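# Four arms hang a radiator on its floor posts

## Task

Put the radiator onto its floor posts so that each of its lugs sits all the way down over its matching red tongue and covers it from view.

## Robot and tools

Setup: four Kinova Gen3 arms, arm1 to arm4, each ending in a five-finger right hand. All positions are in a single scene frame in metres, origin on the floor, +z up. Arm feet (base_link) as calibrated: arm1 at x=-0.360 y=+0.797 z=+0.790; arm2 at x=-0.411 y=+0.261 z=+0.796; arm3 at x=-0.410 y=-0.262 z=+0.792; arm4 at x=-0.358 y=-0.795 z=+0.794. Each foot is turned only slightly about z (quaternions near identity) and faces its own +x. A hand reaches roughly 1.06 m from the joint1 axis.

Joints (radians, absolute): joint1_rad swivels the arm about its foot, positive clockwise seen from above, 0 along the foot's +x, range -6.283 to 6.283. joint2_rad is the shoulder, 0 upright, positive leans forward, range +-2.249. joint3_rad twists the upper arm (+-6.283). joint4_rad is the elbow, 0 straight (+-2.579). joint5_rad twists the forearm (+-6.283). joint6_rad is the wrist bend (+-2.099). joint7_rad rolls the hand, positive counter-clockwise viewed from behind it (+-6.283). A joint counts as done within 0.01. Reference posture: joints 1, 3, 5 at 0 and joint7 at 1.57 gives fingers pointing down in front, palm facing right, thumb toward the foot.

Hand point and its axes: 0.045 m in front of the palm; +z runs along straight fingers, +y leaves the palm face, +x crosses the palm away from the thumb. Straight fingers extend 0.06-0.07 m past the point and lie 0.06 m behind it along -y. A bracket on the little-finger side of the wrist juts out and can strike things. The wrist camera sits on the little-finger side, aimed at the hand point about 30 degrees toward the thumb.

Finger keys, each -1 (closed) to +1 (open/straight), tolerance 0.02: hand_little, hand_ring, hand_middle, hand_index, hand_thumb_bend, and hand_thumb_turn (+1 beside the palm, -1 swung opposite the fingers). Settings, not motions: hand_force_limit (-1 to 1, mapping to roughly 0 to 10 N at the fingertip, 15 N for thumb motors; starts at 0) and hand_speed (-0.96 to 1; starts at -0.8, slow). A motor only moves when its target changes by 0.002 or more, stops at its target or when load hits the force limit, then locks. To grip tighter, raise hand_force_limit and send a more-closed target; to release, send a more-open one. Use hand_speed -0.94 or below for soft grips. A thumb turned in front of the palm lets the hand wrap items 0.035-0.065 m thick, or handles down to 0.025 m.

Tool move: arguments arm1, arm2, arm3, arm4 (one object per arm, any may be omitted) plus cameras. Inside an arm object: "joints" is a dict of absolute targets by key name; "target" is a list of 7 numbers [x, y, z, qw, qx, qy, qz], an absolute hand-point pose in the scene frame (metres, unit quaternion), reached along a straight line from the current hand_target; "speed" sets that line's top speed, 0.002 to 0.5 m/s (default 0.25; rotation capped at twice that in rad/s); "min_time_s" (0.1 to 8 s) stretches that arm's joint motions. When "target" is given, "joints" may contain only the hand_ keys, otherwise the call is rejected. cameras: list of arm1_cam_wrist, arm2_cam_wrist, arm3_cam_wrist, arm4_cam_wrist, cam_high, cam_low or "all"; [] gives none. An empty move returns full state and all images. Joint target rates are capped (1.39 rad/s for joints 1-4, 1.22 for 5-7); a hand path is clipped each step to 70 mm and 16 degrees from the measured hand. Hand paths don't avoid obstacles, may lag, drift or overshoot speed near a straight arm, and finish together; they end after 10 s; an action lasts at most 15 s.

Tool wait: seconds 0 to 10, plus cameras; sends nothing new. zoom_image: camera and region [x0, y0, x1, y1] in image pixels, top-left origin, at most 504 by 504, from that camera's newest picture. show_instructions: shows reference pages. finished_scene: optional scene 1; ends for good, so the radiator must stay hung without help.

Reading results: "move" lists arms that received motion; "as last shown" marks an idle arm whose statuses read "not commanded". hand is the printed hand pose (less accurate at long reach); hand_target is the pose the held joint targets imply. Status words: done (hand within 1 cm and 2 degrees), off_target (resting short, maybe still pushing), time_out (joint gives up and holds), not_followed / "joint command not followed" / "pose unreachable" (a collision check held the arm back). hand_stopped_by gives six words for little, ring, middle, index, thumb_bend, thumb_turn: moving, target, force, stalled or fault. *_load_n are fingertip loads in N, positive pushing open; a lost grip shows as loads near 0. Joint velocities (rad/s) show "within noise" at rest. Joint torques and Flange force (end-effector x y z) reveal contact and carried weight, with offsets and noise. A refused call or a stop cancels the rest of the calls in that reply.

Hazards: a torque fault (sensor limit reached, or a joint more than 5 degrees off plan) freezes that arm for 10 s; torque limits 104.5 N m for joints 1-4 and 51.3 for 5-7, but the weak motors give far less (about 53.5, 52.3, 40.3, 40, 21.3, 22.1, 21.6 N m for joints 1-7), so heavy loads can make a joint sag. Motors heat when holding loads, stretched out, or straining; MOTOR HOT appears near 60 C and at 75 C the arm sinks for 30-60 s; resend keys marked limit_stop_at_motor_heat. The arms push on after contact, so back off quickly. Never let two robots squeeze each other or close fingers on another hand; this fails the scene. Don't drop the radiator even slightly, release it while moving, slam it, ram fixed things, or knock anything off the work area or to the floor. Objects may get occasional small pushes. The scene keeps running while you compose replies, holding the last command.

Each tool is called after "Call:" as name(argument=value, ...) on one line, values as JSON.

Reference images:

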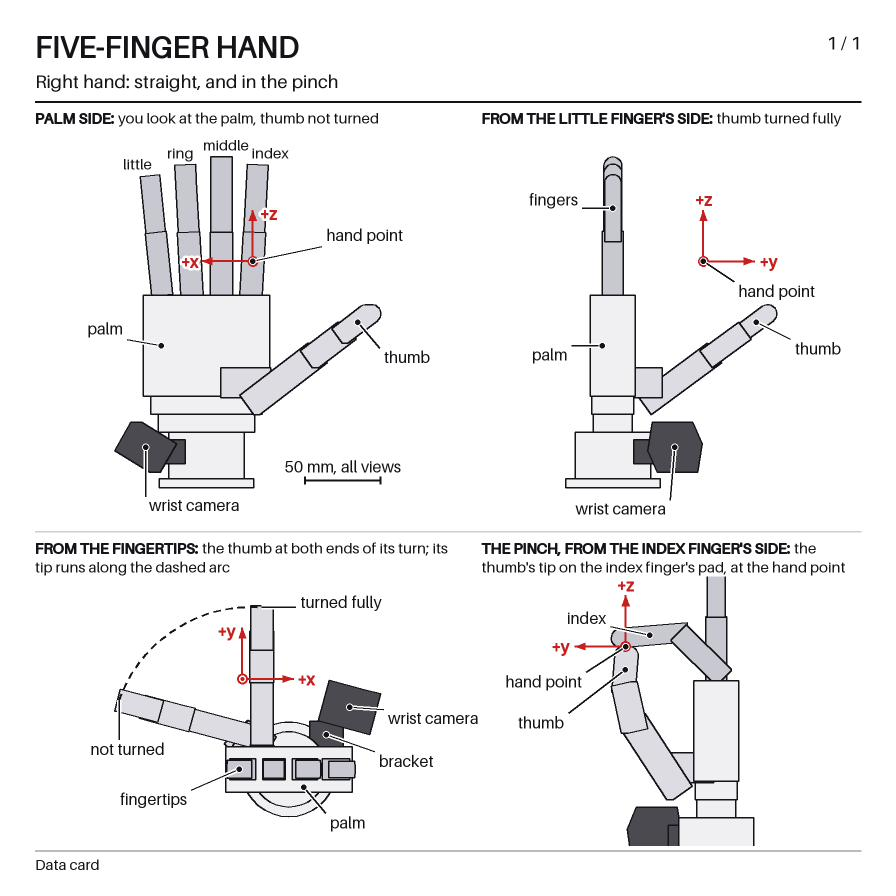

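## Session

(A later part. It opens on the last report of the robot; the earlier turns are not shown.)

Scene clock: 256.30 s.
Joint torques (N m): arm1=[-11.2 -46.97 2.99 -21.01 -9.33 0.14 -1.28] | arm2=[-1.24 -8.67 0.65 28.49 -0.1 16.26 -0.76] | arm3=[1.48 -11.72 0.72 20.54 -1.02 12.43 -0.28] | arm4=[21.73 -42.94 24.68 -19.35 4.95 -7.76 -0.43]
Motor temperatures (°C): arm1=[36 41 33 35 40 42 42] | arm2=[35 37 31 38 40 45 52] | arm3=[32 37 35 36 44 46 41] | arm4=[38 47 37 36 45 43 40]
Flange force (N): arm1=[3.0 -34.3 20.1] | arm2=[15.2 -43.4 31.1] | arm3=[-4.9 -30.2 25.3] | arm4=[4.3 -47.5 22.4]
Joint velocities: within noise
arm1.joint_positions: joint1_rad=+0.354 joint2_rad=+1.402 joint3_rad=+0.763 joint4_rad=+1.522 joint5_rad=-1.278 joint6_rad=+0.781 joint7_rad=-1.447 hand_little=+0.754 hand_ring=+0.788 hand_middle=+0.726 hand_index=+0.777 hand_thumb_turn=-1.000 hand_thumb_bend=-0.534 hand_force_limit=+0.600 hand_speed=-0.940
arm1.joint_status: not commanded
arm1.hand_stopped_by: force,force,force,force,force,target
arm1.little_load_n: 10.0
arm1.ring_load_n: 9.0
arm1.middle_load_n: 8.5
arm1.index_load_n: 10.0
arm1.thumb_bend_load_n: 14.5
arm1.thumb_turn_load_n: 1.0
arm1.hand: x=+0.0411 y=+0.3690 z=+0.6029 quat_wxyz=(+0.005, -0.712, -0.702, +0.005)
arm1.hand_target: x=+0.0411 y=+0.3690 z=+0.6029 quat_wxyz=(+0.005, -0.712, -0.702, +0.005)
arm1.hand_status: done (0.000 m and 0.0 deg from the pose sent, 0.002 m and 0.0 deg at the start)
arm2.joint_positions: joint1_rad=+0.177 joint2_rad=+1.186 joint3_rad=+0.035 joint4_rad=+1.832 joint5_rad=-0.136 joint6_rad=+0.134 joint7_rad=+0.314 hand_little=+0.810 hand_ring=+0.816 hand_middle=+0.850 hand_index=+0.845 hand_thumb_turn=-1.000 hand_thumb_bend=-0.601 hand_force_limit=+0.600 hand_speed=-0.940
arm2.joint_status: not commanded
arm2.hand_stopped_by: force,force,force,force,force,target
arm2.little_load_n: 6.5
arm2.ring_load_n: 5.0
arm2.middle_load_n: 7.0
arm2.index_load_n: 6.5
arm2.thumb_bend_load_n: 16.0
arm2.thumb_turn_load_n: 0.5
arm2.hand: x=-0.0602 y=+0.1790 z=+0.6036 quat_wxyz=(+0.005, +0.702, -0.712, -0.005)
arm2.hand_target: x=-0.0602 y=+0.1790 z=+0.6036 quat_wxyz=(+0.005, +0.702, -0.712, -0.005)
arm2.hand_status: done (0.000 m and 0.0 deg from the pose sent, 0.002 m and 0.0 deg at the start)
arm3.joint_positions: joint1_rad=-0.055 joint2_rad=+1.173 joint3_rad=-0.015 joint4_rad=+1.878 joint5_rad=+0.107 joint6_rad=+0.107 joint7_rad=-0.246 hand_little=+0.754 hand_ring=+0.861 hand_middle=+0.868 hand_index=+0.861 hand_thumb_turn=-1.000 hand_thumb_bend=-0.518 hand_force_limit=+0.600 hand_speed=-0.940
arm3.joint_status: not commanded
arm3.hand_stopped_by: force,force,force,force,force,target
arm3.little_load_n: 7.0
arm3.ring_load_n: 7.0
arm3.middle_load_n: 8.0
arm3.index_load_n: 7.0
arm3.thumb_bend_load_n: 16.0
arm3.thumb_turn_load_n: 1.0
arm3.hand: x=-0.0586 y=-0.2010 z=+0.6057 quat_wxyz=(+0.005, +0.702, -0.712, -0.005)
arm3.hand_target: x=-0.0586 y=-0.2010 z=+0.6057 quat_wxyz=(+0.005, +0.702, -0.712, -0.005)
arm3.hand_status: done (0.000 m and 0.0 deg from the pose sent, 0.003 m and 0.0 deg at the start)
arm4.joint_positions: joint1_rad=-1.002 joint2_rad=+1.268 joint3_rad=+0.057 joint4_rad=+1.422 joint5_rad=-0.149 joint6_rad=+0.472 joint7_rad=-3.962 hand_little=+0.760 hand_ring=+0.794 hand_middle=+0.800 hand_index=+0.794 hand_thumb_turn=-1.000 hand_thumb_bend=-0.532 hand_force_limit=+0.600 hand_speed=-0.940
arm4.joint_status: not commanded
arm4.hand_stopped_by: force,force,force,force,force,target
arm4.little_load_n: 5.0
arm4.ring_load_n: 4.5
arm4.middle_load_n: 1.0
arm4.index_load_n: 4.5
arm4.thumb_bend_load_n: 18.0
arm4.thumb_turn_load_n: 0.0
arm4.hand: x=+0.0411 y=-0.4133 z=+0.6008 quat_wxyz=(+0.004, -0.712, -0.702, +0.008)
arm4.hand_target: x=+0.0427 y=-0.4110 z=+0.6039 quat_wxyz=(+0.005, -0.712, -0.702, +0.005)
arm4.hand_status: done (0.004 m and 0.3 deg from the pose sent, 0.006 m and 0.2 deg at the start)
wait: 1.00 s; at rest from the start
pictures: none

Call:
move(arm1={"target":[0.0404,0.369,0.6029,-0.0049,0.7124,0.7018,-0.0050],"speed":0.01}, arm2={"target":[-0.0605,0.179,0.6036,0.0050,0.7018,-0.7124,-0.0049],"speed":0.01}, arm3={"target":[-0.0580,-0.201,0.6057,0.0050,0.7018,-0.7124,-0.0049],"speed":0.01}, arm4={"target":[0.0420,-0.411,0.6039,-0.0049,0.7124,0.7018,-0.0050],"speed":0.01}, cameras=["arm1_cam_wrist","arm4_cam_wrist","cam_low"])

Call:
zoom_image(camera="arm1_cam_wrist", region=[270, 120, 310, 160])

Call:
zoom_image(camera="arm4_cam_wrist", region=[300, 120, 340, 160])

Call:
zoom_image(camera="cam_low", region=[360, 120, 410, 170])

Call:
zoom_image(camera="cam_low", region=[200, 130, 250, 180])

Scene clock: 259.07 s.
Joint torques (N m): arm1=[-10.72 -47.29 3.69 -20.09 -8.89 0.26 -1.22] | arm2=[-1.48 -8.77 0.69 27.85 0 15.85 -0.66] | arm3=[1.53 -11.92 1.2 17.04 -0.9 10.77 -0.27] | arm4=[20.19 -43.72 22.85 -17.77 4.4 -6.65 -0.66]
Motor temperatures (°C): arm1=[36 41 33 35 40 42 42] | arm2=[35 37 31 38 40 45 52] | arm3=[32 37 35 36 44 46 41] | arm4=[38 48 37 36 45 43 40]
Flange force (N): arm1=[2.1 -32.1 22.7] | arm2=[15.3 -42.3 30.2] | arm3=[-4.5 -24.0 19.5] | arm4=[5.7 -42.2 26.9]
move: arm1 done; arm2 done; arm3 done; arm4 done
Joint velocities: within noise
arm1.joint_positions: joint1_rad=+0.355 joint2_rad=+1.401 joint3_rad=+0.762 joint4_rad=+1.523 joint5_rad=-1.279 joint6_rad=+0.781 joint7_rad=-1.444 hand_little=+0.754 hand_ring=+0.788 hand_middle=+0.726 hand_index=+0.777 hand_thumb_turn=-1.000 hand_thumb_bend=-0.534 hand_force_limit=+0.600 hand_speed=-0.940
arm1.joint_status: not commanded
arm1.hand_stopped_by: force,force,force,force,force,target
arm1.little_load_n: 10.0
arm1.ring_load_n: 9.5
arm1.middle_load_n: 9.0
arm1.index_load_n: 9.5
arm1.thumb_bend_load_n: 14.5
arm1.thumb_turn_load_n: 1.0
arm1.hand: x=+0.0404 y=+0.3690 z=+0.6028 quat_wxyz=(+0.005, -0.712, -0.702, +0.005)
arm1.hand_target: x=+0.0404 y=+0.3690 z=+0.6029 quat_wxyz=(+0.005, -0.712, -0.702, +0.005)
arm1.hand_status: done (0.000 m and 0.0 deg from the pose sent, 0.001 m and 0.0 deg at the start)
arm2.joint_positions: joint1_rad=+0.178 joint2_rad=+1.186 joint3_rad=+0.035 joint4_rad=+1.833 joint5_rad=-0.136 joint6_rad=+0.133 joint7_rad=+0.314 hand_little=+0.810 hand_ring=+0.816 hand_middle=+0.850 hand_index=+0.845 hand_thumb_turn=-1.000 hand_thumb_bend=-0.601 hand_force_limit=+0.600 hand_speed=-0.940
arm2.joint_status: not commanded
arm2.hand_stopped_by: force,force,force,force,force,target
arm2.little_load_n: 7.0
arm2.ring_load_n: 5.0
arm2.middle_load_n: 6.5
arm2.index_load_n: 6.5
arm2.thumb_bend_load_n: 16.5
arm2.thumb_turn_load_n: 1.0
arm2.hand: x=-0.0605 y=+0.1790 z=+0.6036 quat_wxyz=(+0.005, +0.702, -0.712, -0.005)
arm2.hand_target: x=-0.0605 y=+0.1790 z=+0.6036 quat_wxyz=(+0.005, +0.702, -0.712, -0.005)
arm2.hand_status: done (0.000 m and 0.0 deg from the pose sent, 0.000 m and 0.0 deg at the start)
arm3.joint_positions: joint1_rad=-0.055 joint2_rad=+1.174 joint3_rad=-0.015 joint4_rad=+1.876 joint5_rad=+0.107 joint6_rad=+0.108 joint7_rad=-0.246 hand_little=+0.754 hand_ring=+0.861 hand_middle=+0.868 hand_index=+0.861 hand_thumb_turn=-1.000 hand_thumb_bend=-0.518 hand_force_limit=+0.600 hand_speed=-0.940
arm3.joint_status: not commanded
arm3.hand_stopped_by: force,force,force,force,force,target
arm3.little_load_n: 7.0
arm3.ring_load_n: 7.5
arm3.middle_load_n: 8.5
arm3.index_load_n: 7.0
arm3.thumb_bend_load_n: 16.0
arm3.thumb_turn_load_n: 1.0
arm3.hand: x=-0.0580 y=-0.2010 z=+0.6057 quat_wxyz=(+0.005, +0.702, -0.712, -0.005)
arm3.hand_target: x=-0.0580 y=-0.2010 z=+0.6057 quat_wxyz=(+0.005, +0.702, -0.712, -0.005)
arm3.hand_status: done (0.000 m and 0.0 deg from the pose sent, 0.001 m and 0.0 deg at the start)
arm4.joint_positions: joint1_rad=-1.003 joint2_rad=+1.268 joint3_rad=+0.058 joint4_rad=+1.424 joint5_rad=-0.150 joint6_rad=+0.470 joint7_rad=-3.962 hand_little=+0.760 hand_ring=+0.794 hand_middle=+0.800 hand_index=+0.794 hand_thumb_turn=-1.000 hand_thumb_bend=-0.532 hand_force_limit=+0.600 hand_speed=-0.940
arm4.joint_status: not commanded
arm4.hand_stopped_by: force,force,force,force,force,target
arm4.little_load_n: 5.5
arm4.ring_load_n: 5.0
arm4.middle_load_n: 1.5
arm4.index_load_n: 4.5
arm4.thumb_bend_load_n: 17.5
arm4.thumb_turn_load_n: 0.0
arm4.hand: x=+0.0404 y=-0.4133 z=+0.6007 quat_wxyz=(+0.004, -0.712, -0.702, +0.008)
arm4.hand_target: x=+0.0420 y=-0.4110 z=+0.6039 quat_wxyz=(+0.005, -0.712, -0.702, +0.005)
arm4.hand_status: done (0.004 m and 0.3 deg from the pose sent, 0.004 m and 0.3 deg at the start)
arm1_cam_wrist: T_world_to_cam=[[0.96114, 0.27494, 0.02466, -0.16692], [0.22949, -0.8455, 0.48214, 0.01921], [0.15341, -0.45775, -0.87574, 0.80489]] pos_world=[0.03255, 0.43058, 0.69974]
arm4_cam_wrist: T_world_to_cam=[[0.96418, 0.26202, -0.04131, 0.10284], [0.24777, -0.83402, 0.49297, -0.64963], [0.09472, -0.48555, -0.86906, 0.43325]] pos_world=[0.02077, -0.35839, 0.70102]

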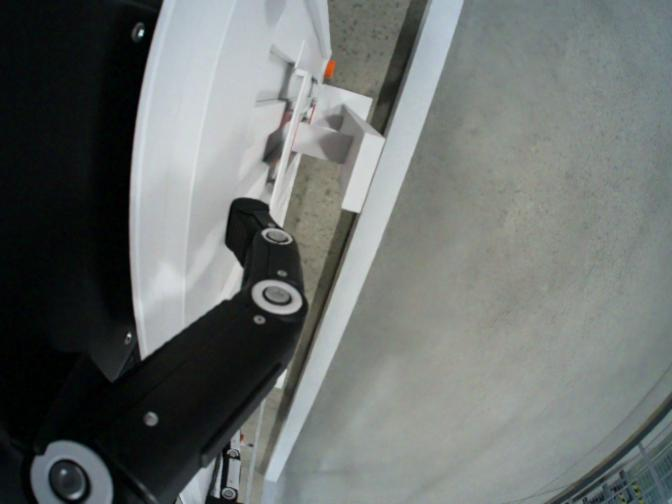

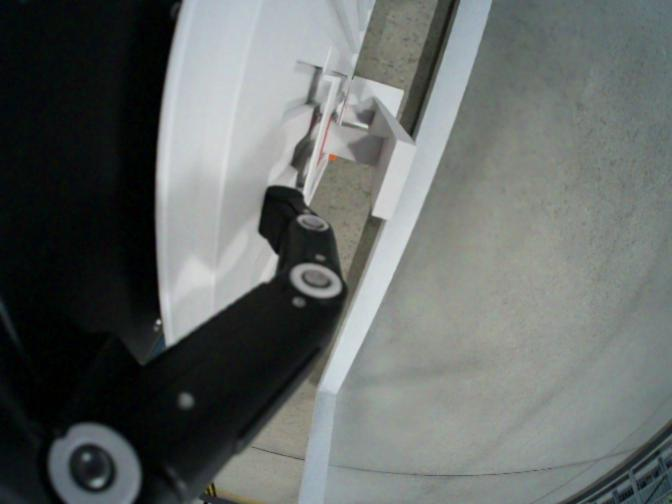

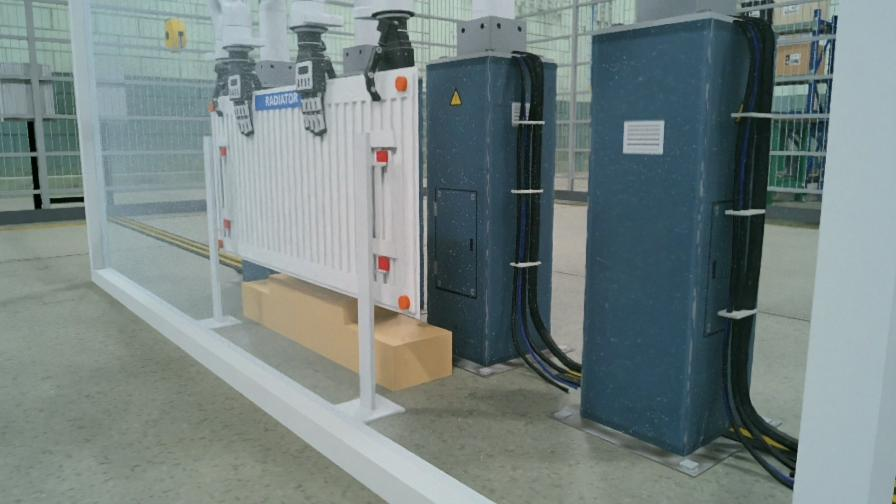

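Scaled by 12.600 from the camera's image (finer frame: 960x720).

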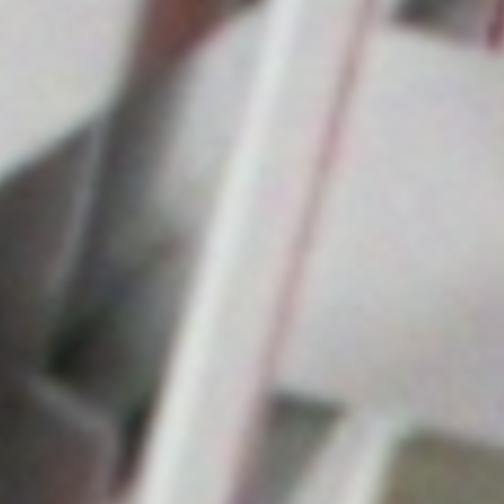

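Scaled by 12.600 from the camera's image (finer frame: 960x720).

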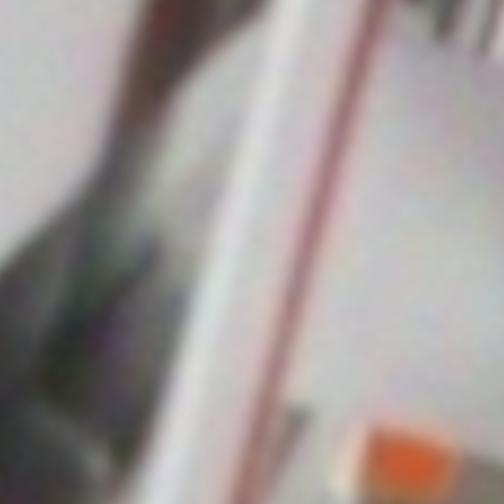

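Scaled by 10.080 from the camera's image (finer frame: 1280x720).

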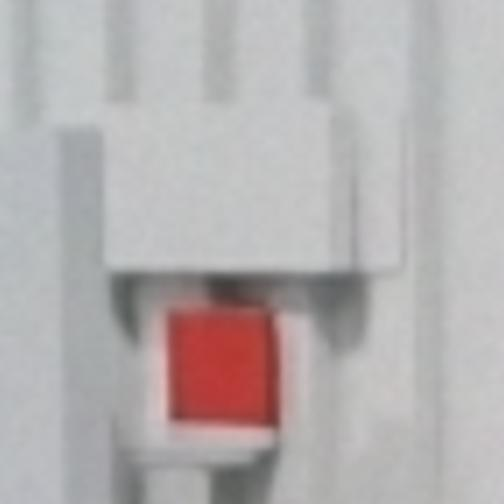

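Scaled by 10.080 from the camera's image (finer frame: 1280x720).

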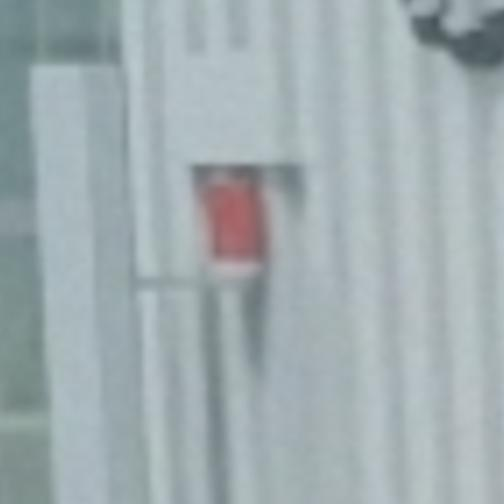

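Call:
move(arm4={"target":[0.0420,-0.411,0.6039,-0.0049,0.7124,0.7018,-0.0050],"speed":0.01})

Scene clock: 260.73 s.
Joint torques (N m): arm1=[-10.69 -47.5 3.8 -20.14 -8.9 0.21 -1.22] | arm2=[-1.46 -8.66 0.76 27.84 0.04 15.81 -0.66] | arm3=[1.46 -11.74 1.22 17.08 -0.9 10.77 -0.23] | arm4=[20.21 -43.95 22.75 -17.84 4.39 -6.69 -0.82]
Motor temperatures (°C): arm1=[36 42 33 35 40 42 42] | arm2=[35 37 31 39 40 45 52] | arm3=[32 37 35 36 44 46 41] | arm4=[38 49 37 36 45 43 40]
Flange force (N): arm1=[2.2 -32.1 23.1] | arm2=[15.2 -42.4 29.9] | arm3=[-4.4 -24.1 19.1] | arm4=[5.6 -42.0 27.2]
move: arm4 done
Joint velocities: within noise
arm1, arm2, arm3: as last shown
arm1.index_load_n: 10.0
arm1.hand: x=+0.0404 y=+0.3690 z=+0.6029 quat_wxyz=(+0.005, -0.712, -0.702, +0.005)
arm2.middle_load_n: 7.0
arm2.thumb_turn_load_n: 0.5
arm4.joint_positions: joint1_rad=-1.003 joint2_rad=+1.268 joint3_rad=+0.058 joint4_rad=+1.424 joint5_rad=-0.151 joint6_rad=+0.470 joint7_rad=-3.961 hand_little=+0.760 hand_ring=+0.794 hand_middle=+0.800 hand_index=+0.794 hand_thumb_turn=-1.000 hand_thumb_bend=-0.532 hand_force_limit=+0.600 hand_speed=-0.940
arm4.joint_status: not commanded
arm4.hand_stopped_by: force,force,force,force,force,target
arm4.little_load_n: 5.5
arm4.ring_load_n: 5.0
arm4.middle_load_n: 1.5
arm4.index_load_n: 5.0
arm4.thumb_bend_load_n: 18.0
arm4.thumb_turn_load_n: 0.0
arm4.hand: x=+0.0404 y=-0.4133 z=+0.6007 quat_wxyz=(+0.004, -0.712, -0.702, +0.008)
arm4.hand_target: x=+0.0420 y=-0.4110 z=+0.6039 quat_wxyz=(+0.005, -0.712, -0.702, +0.005)
arm4.hand_status: done (0.004 m and 0.3 deg from the pose sent, 0.004 m and 0.3 deg at the start)
pictures: none

Call:
move(arm3={"target":[-0.0570,-0.201,0.6057,0.0050,0.7018,-0.7124,-0.0049],"speed":0.01}, arm4={"target":[0.0410,-0.411,0.6035,-0.0049,0.7124,0.7018,-0.0050],"speed":0.01}, cameras=["arm1_cam_wrist","arm4_cam_wrist"])

Call:
zoom_image(camera="arm1_cam_wrist", region=[270, 120, 310, 160])

Call:
zoom_image(camera="arm4_cam_wrist", region=[300, 120, 340, 160])

Scene clock: 264.07 s.
Joint torques (N m): arm1=[-10.1 -46.77 4.19 -19.97 -8.77 -0.18 -1.22] | arm2=[-1.8 -9.77 0.74 28.13 0.19 15.98 -0.54] | arm3=[1.42 -13.74 1.26 12.63 -0.9 8.62 -0.25] | arm4=[17.84 -42.97 20.13 -15.86 3.79 -5.55 -0.71]
Motor temperatures (°C): arm1=[36 42 33 35 40 42 42] | arm2=[35 37 31 39 40 45 52] | arm3=[32 37 35 36 44 46 41] | arm4=[38 50 38 36 45 43 40]
Flange force (N): arm1=[3.2 -31.5 21.8] | arm2=[15.8 -43.0 33.2] | arm3=[-3.6 -16.6 16.0] | arm4=[6.4 -35.9 28.3]
move: arm3 done; arm4 done
Joint velocities: within noise
arm1, arm2: as last shown
arm1.thumb_bend_load_n: 14.0
arm2.middle_load_n: 6.5
arm2.thumb_turn_load_n: 1.0
arm3.joint_positions: joint1_rad=-0.055 joint2_rad=+1.174 joint3_rad=-0.016 joint4_rad=+1.873 joint5_rad=+0.107 joint6_rad=+0.112 joint7_rad=-0.246 hand_little=+0.754 hand_ring=+0.861 hand_middle=+0.868 hand_index=+0.861 hand_thumb_turn=-1.000 hand_thumb_bend=-0.518 hand_force_limit=+0.600 hand_speed=-0.940
arm3.joint_status: not commanded
arm3.hand_stopped_by: force,force,force,force,force,target
arm3.little_load_n: 7.5
arm3.ring_load_n: 8.0
arm3.middle_load_n: 9.0
arm3.index_load_n: 8.0
arm3.thumb_bend_load_n: 15.5
arm3.thumb_turn_load_n: 1.0
arm3.hand: x=-0.0570 y=-0.2010 z=+0.6057 quat_wxyz=(+0.005, +0.702, -0.712, -0.005)
arm3.hand_target: x=-0.0570 y=-0.2010 z=+0.6057 quat_wxyz=(+0.005, +0.702, -0.712, -0.005)
arm3.hand_status: done (0.000 m and 0.0 deg from the pose sent, 0.001 m and 0.0 deg at the start)
arm4.joint_positions: joint1_rad=-1.005 joint2_rad=+1.268 joint3_rad=+0.058 joint4_rad=+1.426 joint5_rad=-0.152 joint6_rad=+0.468 joint7_rad=-3.962 hand_little=+0.760 hand_ring=+0.794 hand_middle=+0.800 hand_index=+0.794 hand_thumb_turn=-1.000 hand_thumb_bend=-0.532 hand_force_limit=+0.600 hand_speed=-0.940
arm4.joint_status: not commanded
arm4.hand_stopped_by: force,force,force,force,force,target
arm4.little_load_n: 6.0
arm4.ring_load_n: 5.5
arm4.middle_load_n: 2.0
arm4.index_load_n: 5.0
arm4.thumb_bend_load_n: 17.5
arm4.thumb_turn_load_n: 0.0
arm4.hand: x=+0.0395 y=-0.4132 z=+0.6005 quat_wxyz=(+0.004, -0.712, -0.702, +0.008)
arm4.hand_target: x=+0.0410 y=-0.4110 z=+0.6035 quat_wxyz=(+0.005, -0.712, -0.702, +0.005)
arm4.hand_status: done (0.004 m and 0.3 deg from the pose sent, 0.004 m and 0.3 deg at the start)
arm1_cam_wrist: T_world_to_cam=[[0.96115, 0.27492, 0.02475, -0.16698], [0.22941, -0.84547, 0.48224, 0.01913], [0.1535, -0.45782, -0.87569, 0.80488]] pos_world=[0.03255, 0.43058, 0.69974]
arm4_cam_wrist: T_world_to_cam=[[0.96419, 0.26201, -0.04109, 0.10352], [0.24768, -0.83421, 0.4927, -0.6491], [0.09481, -0.48523, -0.86923, 0.43343]] pos_world=[0.01987, -0.35829, 0.70081]

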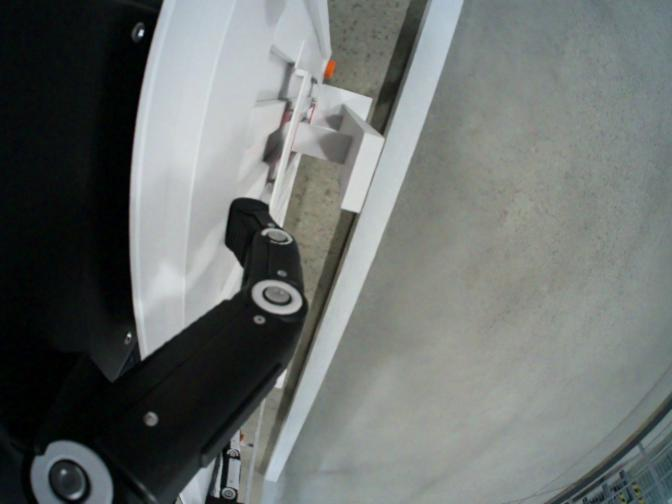

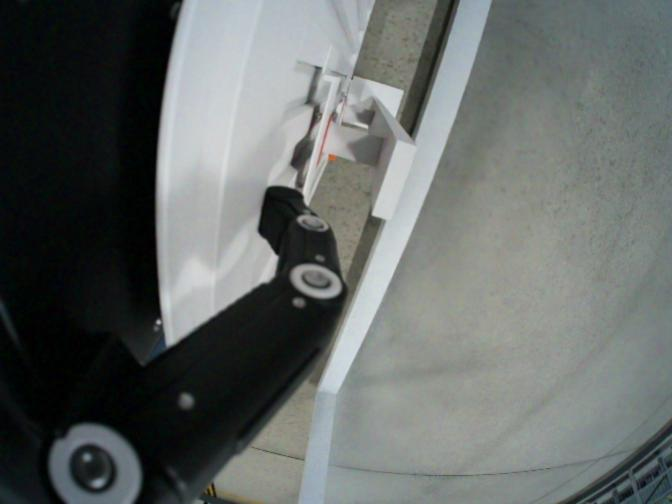

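Scaled by 12.600 from the camera's image (finer frame: 960x720).

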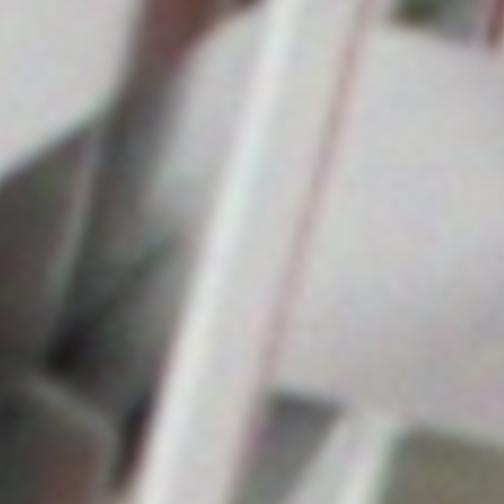

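Scaled by 12.600 from the camera's image (finer frame: 960x720).

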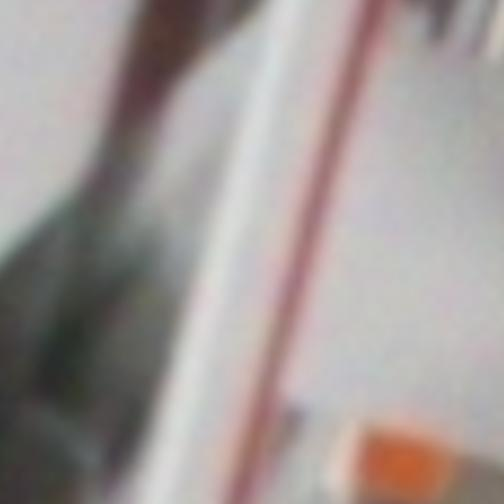

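Call:
move(arm1={"target":[0.0404,0.369,0.5998,-0.0049,0.7124,0.7018,-0.0050],"speed":0.01}, arm2={"target":[-0.0605,0.179,0.6004,0.0050,0.7018,-0.7124,-0.0049],"speed":0.01}, arm3={"target":[-0.0570,-0.201,0.6026,0.0050,0.7018,-0.7124,-0.0049],"speed":0.01}, arm4={"target":[0.0415,-0.411,0.6000,-0.0049,0.7124,0.7018,-0.0050],"speed":0.01})

Scene clock: 266.03 s.
Joint torques (N m): arm1=[-9.23 -46.92 4.54 -20.97 -9.12 -0.29 -1.38] | arm2=[-0.38 -8.43 2.47 29.08 0.08 16.25 -0.72] | arm3=[1.53 -13.53 1.19 16.37 -0.91 10.47 -0.22] | arm4=[18.54 -46.17 20.78 -21.64 3.46 -8.81 -0.97]
Motor temperatures (°C): arm1=[36 43 33 35 40 42 42] | arm2=[35 36 31 39 40 45 52] | arm3=[32 37 35 36 44 46 41] | arm4=[38 51 38 36 45 43 40]
Flange force (N): arm1=[7.3 -33.4 20.1] | arm2=[13.4 -44.8 31.7] | arm3=[-4.5 -23.0 22.3] | arm4=[-1.6 -43.1 25.0]
move: arm1 done; arm2 done; arm3 done; arm4 done
Joint velocities: within noise
arm1.joint_positions: joint1_rad=+0.357 joint2_rad=+1.407 joint3_rad=+0.759 joint4_rad=+1.520 joint5_rad=-1.282 joint6_rad=+0.777 joint7_rad=-1.443 hand_little=+0.754 hand_ring=+0.788 hand_middle=+0.726 hand_index=+0.777 hand_thumb_turn=-1.000 hand_thumb_bend=-0.534 hand_force_limit=+0.600 hand_speed=-0.940
arm1.joint_status: not commanded
arm1.hand_stopped_by: force,force,force,force,force,target
arm1.little_load_n: 10.5
arm1.ring_load_n: 9.5
arm1.middle_load_n: 9.0
arm1.index_load_n: 9.5
arm1.thumb_bend_load_n: 14.5
arm1.thumb_turn_load_n: 1.0
arm1.hand: x=+0.0404 y=+0.3690 z=+0.5998 quat_wxyz=(+0.005, -0.712, -0.702, +0.005)
arm1.hand_target: x=+0.0404 y=+0.3690 z=+0.5998 quat_wxyz=(+0.005, -0.712, -0.702, +0.005)
arm1.hand_status: done (0.000 m and 0.0 deg from the pose sent, 0.003 m and 0.0 deg at the start)
arm2.joint_positions: joint1_rad=+0.178 joint2_rad=+1.194 joint3_rad=+0.034 joint4_rad=+1.829 joint5_rad=-0.136 joint6_rad=+0.129 joint7_rad=+0.314 hand_little=+0.810 hand_ring=+0.816 hand_middle=+0.850 hand_index=+0.845 hand_thumb_turn=-1.000 hand_thumb_bend=-0.601 hand_force_limit=+0.600 hand_speed=-0.940
arm2.joint_status: not commanded
arm2.hand_stopped_by: force,force,force,force,force,target
arm2.little_load_n: 7.0
arm2.ring_load_n: 5.0
arm2.middle_load_n: 6.5
arm2.index_load_n: 6.5
arm2.thumb_bend_load_n: 16.0
arm2.thumb_turn_load_n: 1.0
arm2.hand: x=-0.0605 y=+0.1790 z=+0.6004 quat_wxyz=(+0.005, +0.702, -0.712, -0.005)
arm2.hand_target: x=-0.0605 y=+0.1790 z=+0.6004 quat_wxyz=(+0.005, +0.702, -0.712, -0.005)
arm2.hand_status: done (0.000 m and 0.0 deg from the pose sent, 0.003 m and 0.0 deg at the start)
arm3.joint_positions: joint1_rad=-0.055 joint2_rad=+1.181 joint3_rad=-0.015 joint4_rad=+1.869 joint5_rad=+0.107 joint6_rad=+0.107 joint7_rad=-0.246 hand_little=+0.754 hand_ring=+0.861 hand_middle=+0.868 hand_index=+0.861 hand_thumb_turn=-1.000 hand_thumb_bend=-0.518 hand_force_limit=+0.600 hand_speed=-0.940
arm3.joint_status: not commanded
arm3.hand_stopped_by: force,force,force,force,force,target
arm3.little_load_n: 7.0
arm3.ring_load_n: 8.0
arm3.middle_load_n: 8.5
arm3.index_load_n: 7.5
arm3.thumb_bend_load_n: 15.5
arm3.thumb_turn_load_n: 1.0
arm3.hand: x=-0.0570 y=-0.2010 z=+0.6026 quat_wxyz=(+0.005, +0.702, -0.712, -0.005)
arm3.hand_target: x=-0.0570 y=-0.2010 z=+0.6026 quat_wxyz=(+0.005, +0.702, -0.712, -0.005)
arm3.hand_status: done (0.000 m and 0.0 deg from the pose sent, 0.003 m and 0.0 deg at the start)
arm4.joint_positions: joint1_rad=-1.004 joint2_rad=+1.270 joint3_rad=+0.058 joint4_rad=+1.421 joint5_rad=-0.153 joint6_rad=+0.465 joint7_rad=-3.960 hand_little=+0.760 hand_ring=+0.794 hand_middle=+0.800 hand_index=+0.794 hand_thumb_turn=-1.000 hand_thumb_bend=-0.532 hand_force_limit=+0.600 hand_speed=-0.940
arm4.joint_status: not commanded
arm4.hand_stopped_by: force,force,force,force,force,target
arm4.little_load_n: 7.0
arm4.ring_load_n: 6.5
arm4.middle_load_n: 1.0
arm4.index_load_n: 6.0
arm4.thumb_bend_load_n: 17.5
arm4.thumb_turn_load_n: 1.5
arm4.hand: x=+0.0416 y=-0.4110 z=+0.6000 quat_wxyz=(+0.005, -0.712, -0.702, +0.005)
arm4.hand_target: x=+0.0415 y=-0.4110 z=+0.6000 quat_wxyz=(+0.005, -0.712, -0.702, +0.005)
arm4.hand_status: done (0.000 m and 0.0 deg from the pose sent, 0.003 m and 0.3 deg at the start)
pictures: none

Call:
move(cameras=["arm1_cam_wrist","arm4_cam_wrist","cam_low"])

Call:
zoom_image(camera="arm1_cam_wrist", region=[270, 120, 310, 160])

Call:
zoom_image(camera="arm4_cam_wrist", region=[300, 120, 340, 160])

Call:
zoom_image(camera="cam_low", region=[360, 120, 410, 170])

Call:
zoom_image(camera="cam_low", region=[200, 130, 250, 180])

Scene clock: 266.40 s.
Joint torques (N m): arm1=[-9.17 -46.87 4.5 -20.94 -9.11 -0.32 -1.37] | arm2=[-0.38 -8.45 2.49 29.04 0.08 16.22 -0.76] | arm3=[1.54 -13.72 1.24 16.34 -0.87 10.46 -0.24] | arm4=[18.44 -46.06 20.66 -21.57 3.43 -8.77 -0.93]
Motor temperatures (°C): arm1=[36 43 33 35 40 42 42] | arm2=[35 36 31 39 40 45 52] | arm3=[32 37 35 36 44 46 41] | arm4=[38 51 38 36 45 43 40]
Flange force (N): arm1=[7.3 -33.2 20.0] | arm2=[13.4 -44.8 31.7] | arm3=[-4.5 -23.0 22.7] | arm4=[-1.6 -42.9 24.9]
Joint velocities: within noise
arm1.joint_positions: joint1_rad=+0.357 joint2_rad=+1.407 joint3_rad=+0.759 joint4_rad=+1.520 joint5_rad=-1.282 joint6_rad=+0.777 joint7_rad=-1.443 hand_little=+0.754 hand_ring=+0.788 hand_middle=+0.726 hand_index=+0.777 hand_thumb_turn=-1.000 hand_thumb_bend=-0.534 hand_force_limit=+0.600 hand_speed=-0.940
arm1.joint_status: not commanded
arm1.hand_stopped_by: force,force,force,force,force,target
arm1.little_load_n: 10.0
arm1.ring_load_n: 9.5
arm1.middle_load_n: 8.5
arm1.index_load_n: 9.5
arm1.thumb_bend_load_n: 14.5
arm1.thumb_turn_load_n: 1.0
arm1.hand: x=+0.0404 y=+0.3690 z=+0.5998 quat_wxyz=(+0.005, -0.712, -0.702, +0.005) (m; scene frame)
arm1.hand_target: x=+0.0404 y=+0.3690 z=+0.5998 quat_wxyz=(+0.005, -0.712, -0.702, +0.005) (m; scene frame)
arm1.hand_status: done (0.000 m and 0.0 deg from the pose sent, 0.003 m and 0.0 deg at the start)
arm2.joint_positions: joint1_rad=+0.178 joint2_rad=+1.194 joint3_rad=+0.034 joint4_rad=+1.829 joint5_rad=-0.136 joint6_rad=+0.129 joint7_rad=+0.314 hand_little=+0.810 hand_ring=+0.816 hand_middle=+0.850 hand_index=+0.845 hand_thumb_turn=-1.000 hand_thumb_bend=-0.601 hand_force_limit=+0.600 hand_speed=-0.940
arm2.joint_status: not commanded
arm2.hand_stopped_by: force,force,force,force,force,target
arm2.little_load_n: 7.0
arm2.ring_load_n: 5.0
arm2.middle_load_n: 6.5
arm2.index_load_n: 6.0
arm2.thumb_bend_load_n: 16.5
arm2.thumb_turn_load_n: 1.0
arm2.hand: x=-0.0605 y=+0.1790 z=+0.6004 quat_wxyz=(+0.005, +0.702, -0.712, -0.005) (m; scene frame)
arm2.hand_target: x=-0.0605 y=+0.1790 z=+0.6004 quat_wxyz=(+0.005, +0.702, -0.712, -0.005) (m; scene frame)
arm2.hand_status: done (0.000 m and 0.0 deg from the pose sent, 0.003 m and 0.0 deg at the start)
arm3.joint_positions: joint1_rad=-0.055 joint2_rad=+1.181 joint3_rad=-0.015 joint4_rad=+1.869 joint5_rad=+0.107 joint6_rad=+0.107 joint7_rad=-0.246 hand_little=+0.754 hand_ring=+0.861 hand_middle=+0.868 hand_index=+0.861 hand_thumb_turn=-1.000 hand_thumb_bend=-0.518 hand_force_limit=+0.600 hand_speed=-0.940
arm3.joint_status: not commanded
arm3.hand_stopped_by: force,force,force,force,force,target
arm3.little_load_n: 7.5
arm3.ring_load_n: 8.0
arm3.middle_load_n: 9.0
arm3.index_load_n: 7.5
arm3.thumb_bend_load_n: 16.0
arm3.thumb_turn_load_n: 1.5
arm3.hand: x=-0.0570 y=-0.2010 z=+0.6026 quat_wxyz=(+0.005, +0.702, -0.712, -0.005) (m; scene frame)
arm3.hand_target: x=-0.0570 y=-0.2010 z=+0.6026 quat_wxyz=(+0.005, +0.702, -0.712, -0.005) (m; scene frame)
arm3.hand_status: done (0.000 m and 0.0 deg from the pose sent, 0.003 m and 0.0 deg at the start)
arm4.joint_positions: joint1_rad=-1.004 joint2_rad=+1.270 joint3_rad=+0.058 joint4_rad=+1.421 joint5_rad=-0.153 joint6_rad=+0.465 joint7_rad=-3.960 hand_little=+0.760 hand_ring=+0.794 hand_middle=+0.800 hand_index=+0.794 hand_thumb_turn=-1.000 hand_thumb_bend=-0.532 hand_force_limit=+0.600 hand_speed=-0.940
arm4.joint_status: not commanded
arm4.hand_stopped_by: force,force,force,force,force,target
arm4.little_load_n: 6.5
arm4.ring_load_n: 6.5
arm4.middle_load_n: 1.0
arm4.index_load_n: 6.0
arm4.thumb_bend_load_n: 17.5
arm4.thumb_turn_load_n: 1.0
arm4.hand: x=+0.0415 y=-0.4109 z=+0.6000 quat_wxyz=(+0.005, -0.712, -0.702, +0.005) (m; scene frame)
arm4.hand_target: x=+0.0415 y=-0.4110 z=+0.6000 quat_wxyz=(+0.005, -0.712, -0.702, +0.005) (m; scene frame)
arm4.hand_status: done (0.000 m and 0.0 deg from the pose sent, 0.003 m and 0.3 deg at the start)
pictures: arm1_cam_wrist, arm4_cam_wrist, cam_low
camera_calibration:
arm1_cam_wrist: T_world_to_cam=[[0.96112, 0.27501, 0.02473, -0.16692], [0.22952, -0.84548, 0.48217, 0.02068], [0.15351, -0.45774, -0.87573, 0.80216]] pos_world=[0.03255, 0.43058, 0.69664]
arm4_cam_wrist: T_world_to_cam=[[0.9643, 0.26227, -0.03672, 0.09844], [0.24615, -0.83647, 0.48963, -0.64649], [0.0977, -0.48118, -0.87116, 0.43659]] pos_world=[0.02155, -0.3565, 0.70049]

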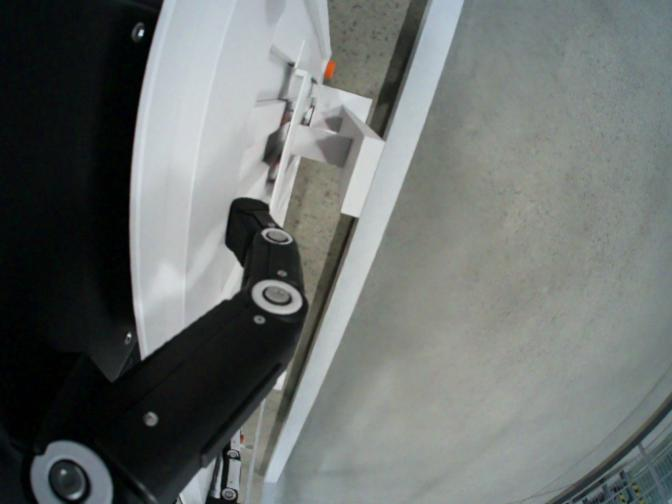

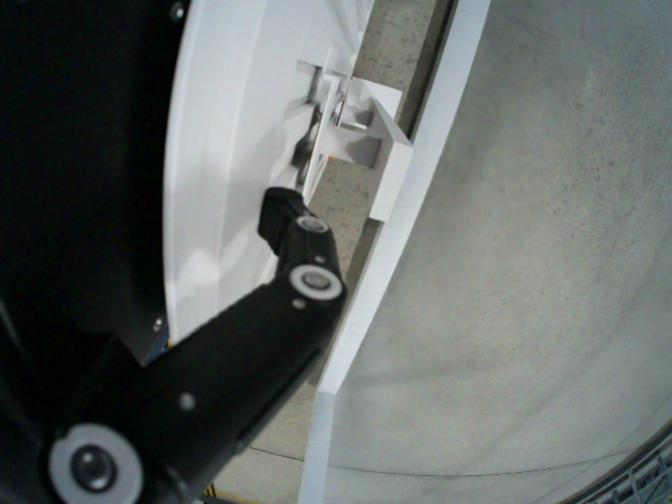

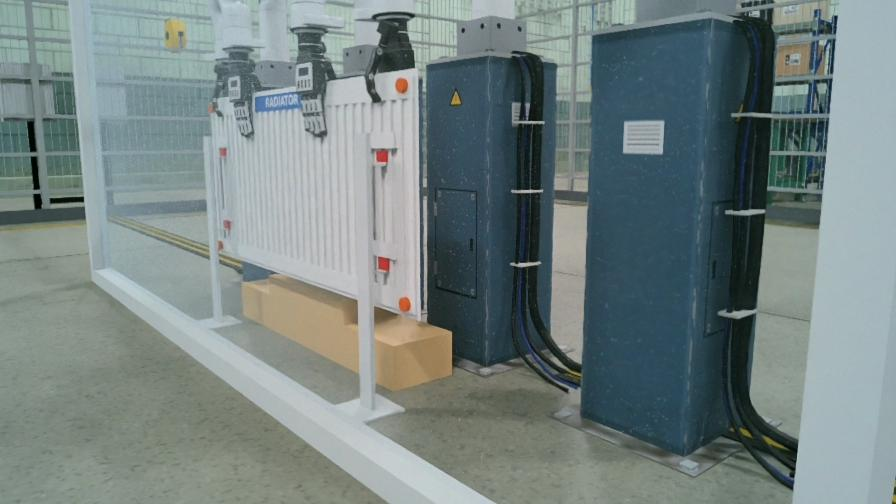

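Scaled by 12.600 from the camera's image (finer frame: 960x720).

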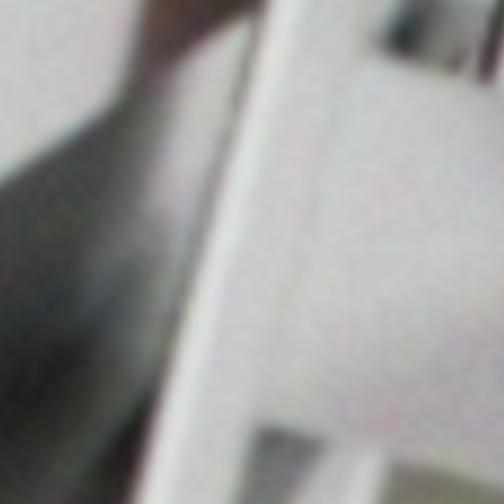

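Scaled by 12.600 from the camera's image (finer frame: 960x720).

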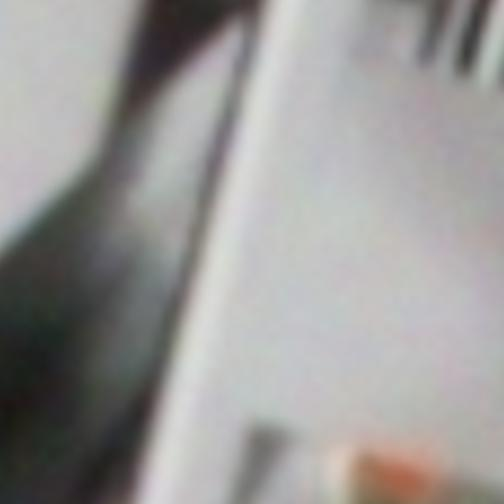

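Scaled by 10.080 from the camera's image (finer frame: 1280x720).

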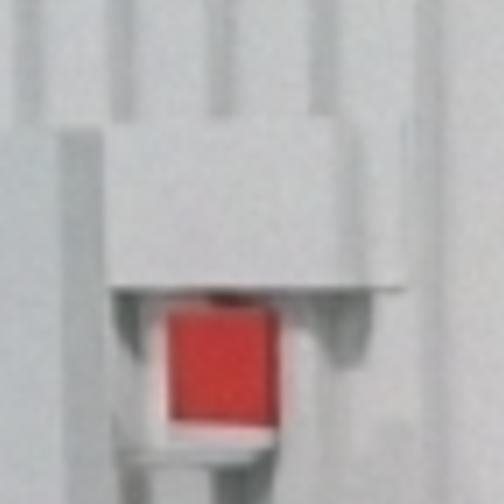

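Scaled by 10.080 from the camera's image (finer frame: 1280x720).

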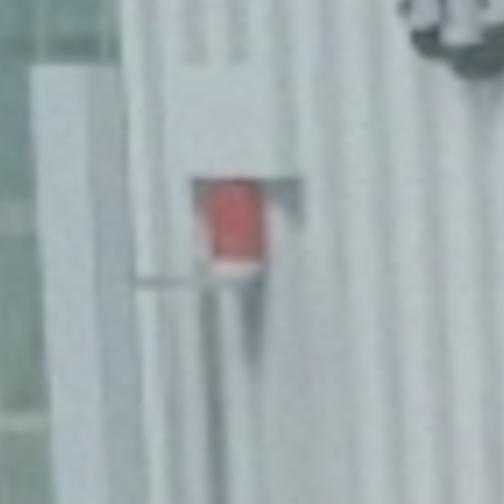

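Call:
move(arm1={"target":[0.0404,0.369,0.5973,-0.0049,0.7124,0.7018,-0.0050],"speed":0.01}, arm2={"target":[-0.0605,0.179,0.5986,0.0050,0.7018,-0.7124,-0.0049],"speed":0.01}, arm3={"target":[-0.0570,-0.201,0.6020,0.0050,0.7018,-0.7124,-0.0049],"speed":0.01}, arm4={"target":[0.0415,-0.411,0.6000,-0.0049,0.7124,0.7018,-0.0050],"speed":0.01}, cameras=["arm1_cam_wrist","arm4_cam_wrist","cam_low"])

Call:
zoom_image(camera="arm1_cam_wrist", region=[270, 120, 310, 160])

Call:
zoom_image(camera="arm4_cam_wrist", region=[300, 120, 340, 160])

Call:
zoom_image(camera="cam_low", region=[365, 130, 405, 170])

Call:
zoom_image(camera="cam_low", region=[205, 135, 245, 175])

Call:
zoom_image(camera="cam_low", region=[365, 235, 405, 275])

Call:
zoom_image(camera="cam_low", region=[205, 205, 245, 245])

Scene clock: 268.93 s.
Joint torques (N m): arm1=[-9.33 -46.1 3.6 -20.51 -8.95 0.27 -1.25] | arm2=[-0.56 -7.45 1.22 28.63 0 16.2 -0.71] | arm3=[1.02 -13.09 0.24 16.06 -0.78 10.19 -0.07] | arm4=[18.31 -49.15 20.36 -21.85 3.37 -8.73 -0.76]
Motor temperatures (°C): arm1=[36 43 33 36 40 42 42] | arm2=[35 36 31 39 40 44 52] | arm3=[32 37 35 36 44 46 41] | arm4=[38 51 37 36 45 43 40]
Flange force (N): arm1=[6.6 -32.7 18.8] | arm2=[13.4 -43.5 28.6] | arm3=[-3.6 -22.6 20.6] | arm4=[0.1 -41.5 31.2]
move: arm1 done; arm2 done; arm3 done; arm4 done
Joint velocities: within noise
arm1.joint_positions: joint1_rad=+0.358 joint2_rad=+1.411 joint3_rad=+0.756 joint4_rad=+1.517 joint5_rad=-1.285 joint6_rad=+0.774 joint7_rad=-1.443 hand_little=+0.754 hand_ring=+0.788 hand_middle=+0.726 hand_index=+0.777 hand_thumb_turn=-1.000 hand_thumb_bend=-0.534 hand_force_limit=+0.600 hand_speed=-0.940
arm1.joint_status: not commanded
arm1.hand_stopped_by: force,force,force,force,force,target
arm1.little_load_n: 10.0
arm1.ring_load_n: 9.5
arm1.middle_load_n: 9.0
arm1.index_load_n: 10.0
arm1.thumb_bend_load_n: 14.5
arm1.thumb_turn_load_n: 0.5
arm1.hand: x=+0.0404 y=+0.3690 z=+0.5973 quat_wxyz=(+0.005, -0.712, -0.702, +0.005)
arm1.hand_target: x=+0.0404 y=+0.3690 z=+0.5973 quat_wxyz=(+0.005, -0.712, -0.702, +0.005)
arm1.hand_status: done (0.000 m and 0.0 deg from the pose sent, 0.002 m and 0.0 deg at the start)
arm2.joint_positions: joint1_rad=+0.178 joint2_rad=+1.198 joint3_rad=+0.034 joint4_rad=+1.827 joint5_rad=-0.136 joint6_rad=+0.127 joint7_rad=+0.315 hand_little=+0.810 hand_ring=+0.816 hand_middle=+0.850 hand_index=+0.845 hand_thumb_turn=-1.000 hand_thumb_bend=-0.601 hand_force_limit=+0.600 hand_speed=-0.940
arm2.joint_status: not commanded
arm2.hand_stopped_by: force,force,force,force,force,target
arm2.little_load_n: 7.0
arm2.ring_load_n: 5.0
arm2.middle_load_n: 6.5
arm2.index_load_n: 6.5
arm2.thumb_bend_load_n: 16.5
arm2.thumb_turn_load_n: 0.5
arm2.hand: x=-0.0605 y=+0.1790 z=+0.5986 quat_wxyz=(+0.005, +0.702, -0.712, -0.005)
arm2.hand_target: x=-0.0605 y=+0.1790 z=+0.5986 quat_wxyz=(+0.005, +0.702, -0.712, -0.005)
arm2.hand_status: done (0.000 m and 0.0 deg from the pose sent, 0.002 m and 0.0 deg at the start)
arm3.joint_positions: joint1_rad=-0.055 joint2_rad=+1.183 joint3_rad=-0.015 joint4_rad=+1.869 joint5_rad=+0.107 joint6_rad=+0.107 joint7_rad=-0.246 hand_little=+0.754 hand_ring=+0.861 hand_middle=+0.868 hand_index=+0.861 hand_thumb_turn=-1.000 hand_thumb_bend=-0.518 hand_force_limit=+0.600 hand_speed=-0.940
arm3.joint_status: not commanded
arm3.hand_stopped_by: force,force,force,force,force,target
arm3.little_load_n: 7.5
arm3.ring_load_n: 8.0
arm3.middle_load_n: 9.0
arm3.index_load_n: 7.5
arm3.thumb_bend_load_n: 16.0
arm3.thumb_turn_load_n: 1.0
arm3.hand: x=-0.0570 y=-0.2010 z=+0.6020 quat_wxyz=(+0.005, +0.702, -0.712, -0.005)
arm3.hand_target: x=-0.0570 y=-0.2010 z=+0.6020 quat_wxyz=(+0.005, +0.702, -0.712, -0.005)
arm3.hand_status: done (0.000 m and 0.0 deg from the pose sent, 0.001 m and 0.0 deg at the start)
arm4.joint_positions: joint1_rad=-1.004 joint2_rad=+1.270 joint3_rad=+0.058 joint4_rad=+1.421 joint5_rad=-0.153 joint6_rad=+0.466 joint7_rad=-3.960 hand_little=+0.760 hand_ring=+0.794 hand_middle=+0.800 hand_index=+0.794 hand_thumb_turn=-1.000 hand_thumb_bend=-0.532 hand_force_limit=+0.600 hand_speed=-0.940
arm4.joint_status: not commanded
arm4.hand_stopped_by: force,force,force,force,force,target
arm4.little_load_n: 6.5
arm4.ring_load_n: 6.5
arm4.middle_load_n: 1.0
arm4.index_load_n: 6.0
arm4.thumb_bend_load_n: 17.5
arm4.thumb_turn_load_n: 1.0
arm4.hand: x=+0.0415 y=-0.4110 z=+0.6000 quat_wxyz=(+0.005, -0.712, -0.702, +0.005)
arm4.hand_target: x=+0.0415 y=-0.4110 z=+0.6000 quat_wxyz=(+0.005, -0.712, -0.702, +0.005)
arm4.hand_status: done (0.000 m and 0.0 deg from the pose sent, 0.000 m and 0.0 deg at the start)
arm1_cam_wrist: T_world_to_cam=[[0.96115, 0.27492, 0.02475, -0.16684], [0.22941, -0.84547, 0.48224, 0.02183], [0.1535, -0.45782, -0.87569, 0.79998]] pos_world=[0.03255, 0.43058, 0.69414]
arm4_cam_wrist: T_world_to_cam=[[0.96428, 0.2623, -0.03691, 0.09861], [0.24625, -0.83637, 0.48975, -0.64662], [0.09759, -0.48134, -0.87108, 0.43643]] pos_world=[0.02155, -0.3566, 0.70049]

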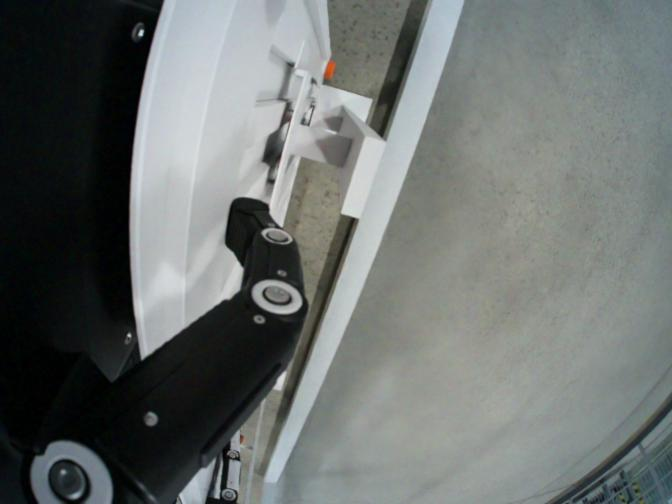

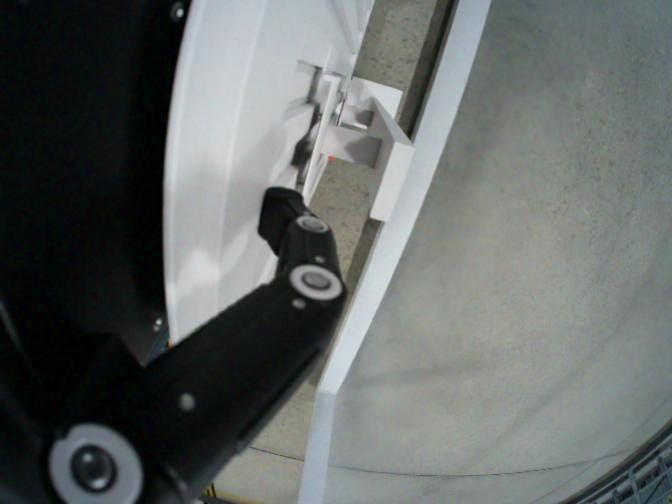

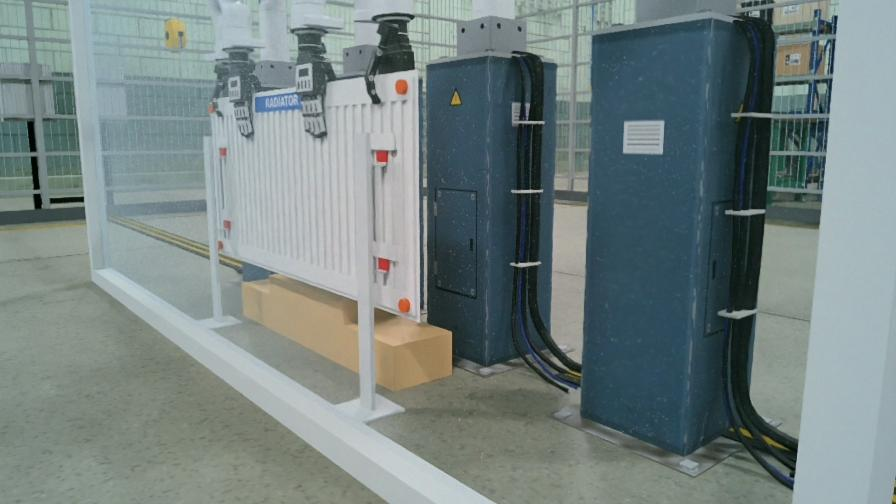

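Scaled by 12.600 from the camera's image (finer frame: 960x720).

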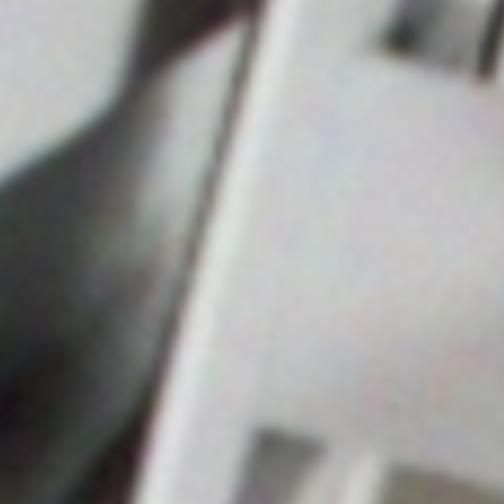

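Scaled by 12.600 from the camera's image (finer frame: 960x720).

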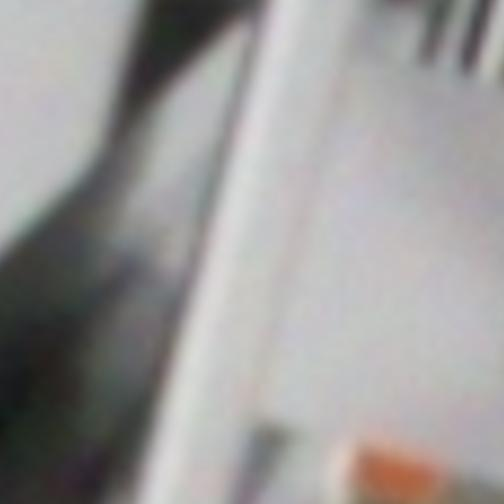

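Scaled by 12.600 from the camera's image (finer frame: 1280x720).

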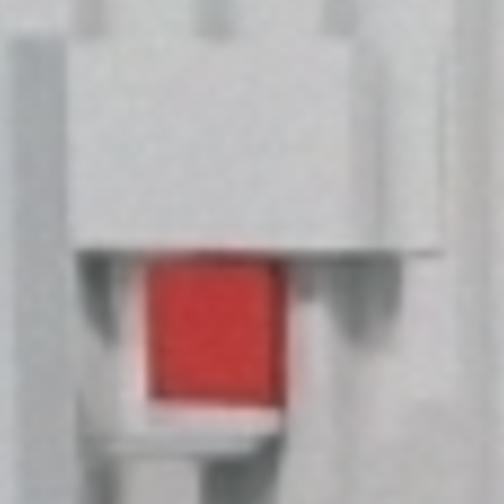

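Scaled by 12.600 from the camera's image (finer frame: 1280x720).

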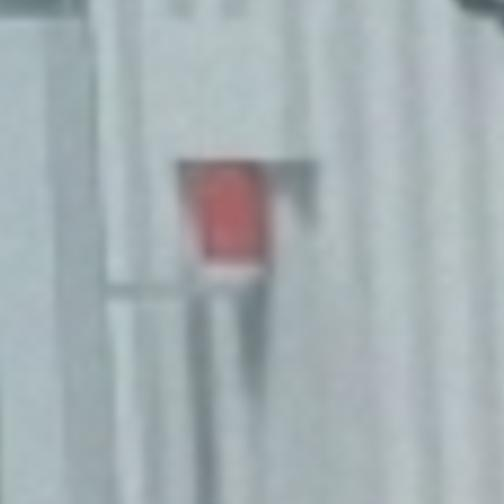

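Scaled by 12.600 from the camera's image (finer frame: 1280x720).

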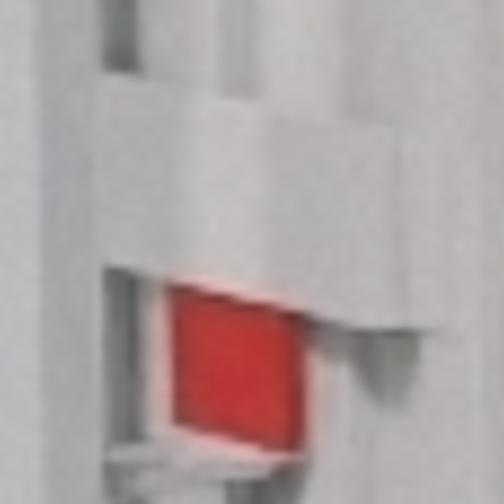

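Scaled by 12.600 from the camera's image (finer frame: 1280x720).

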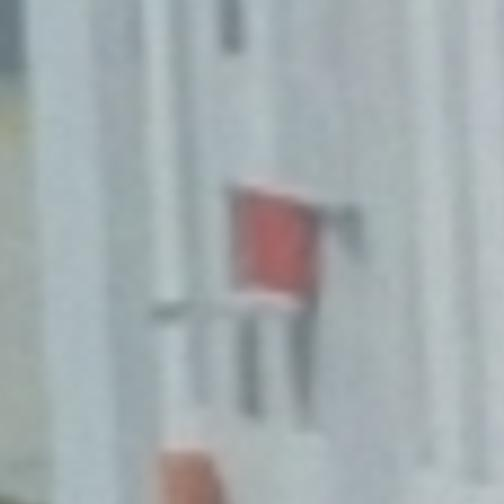

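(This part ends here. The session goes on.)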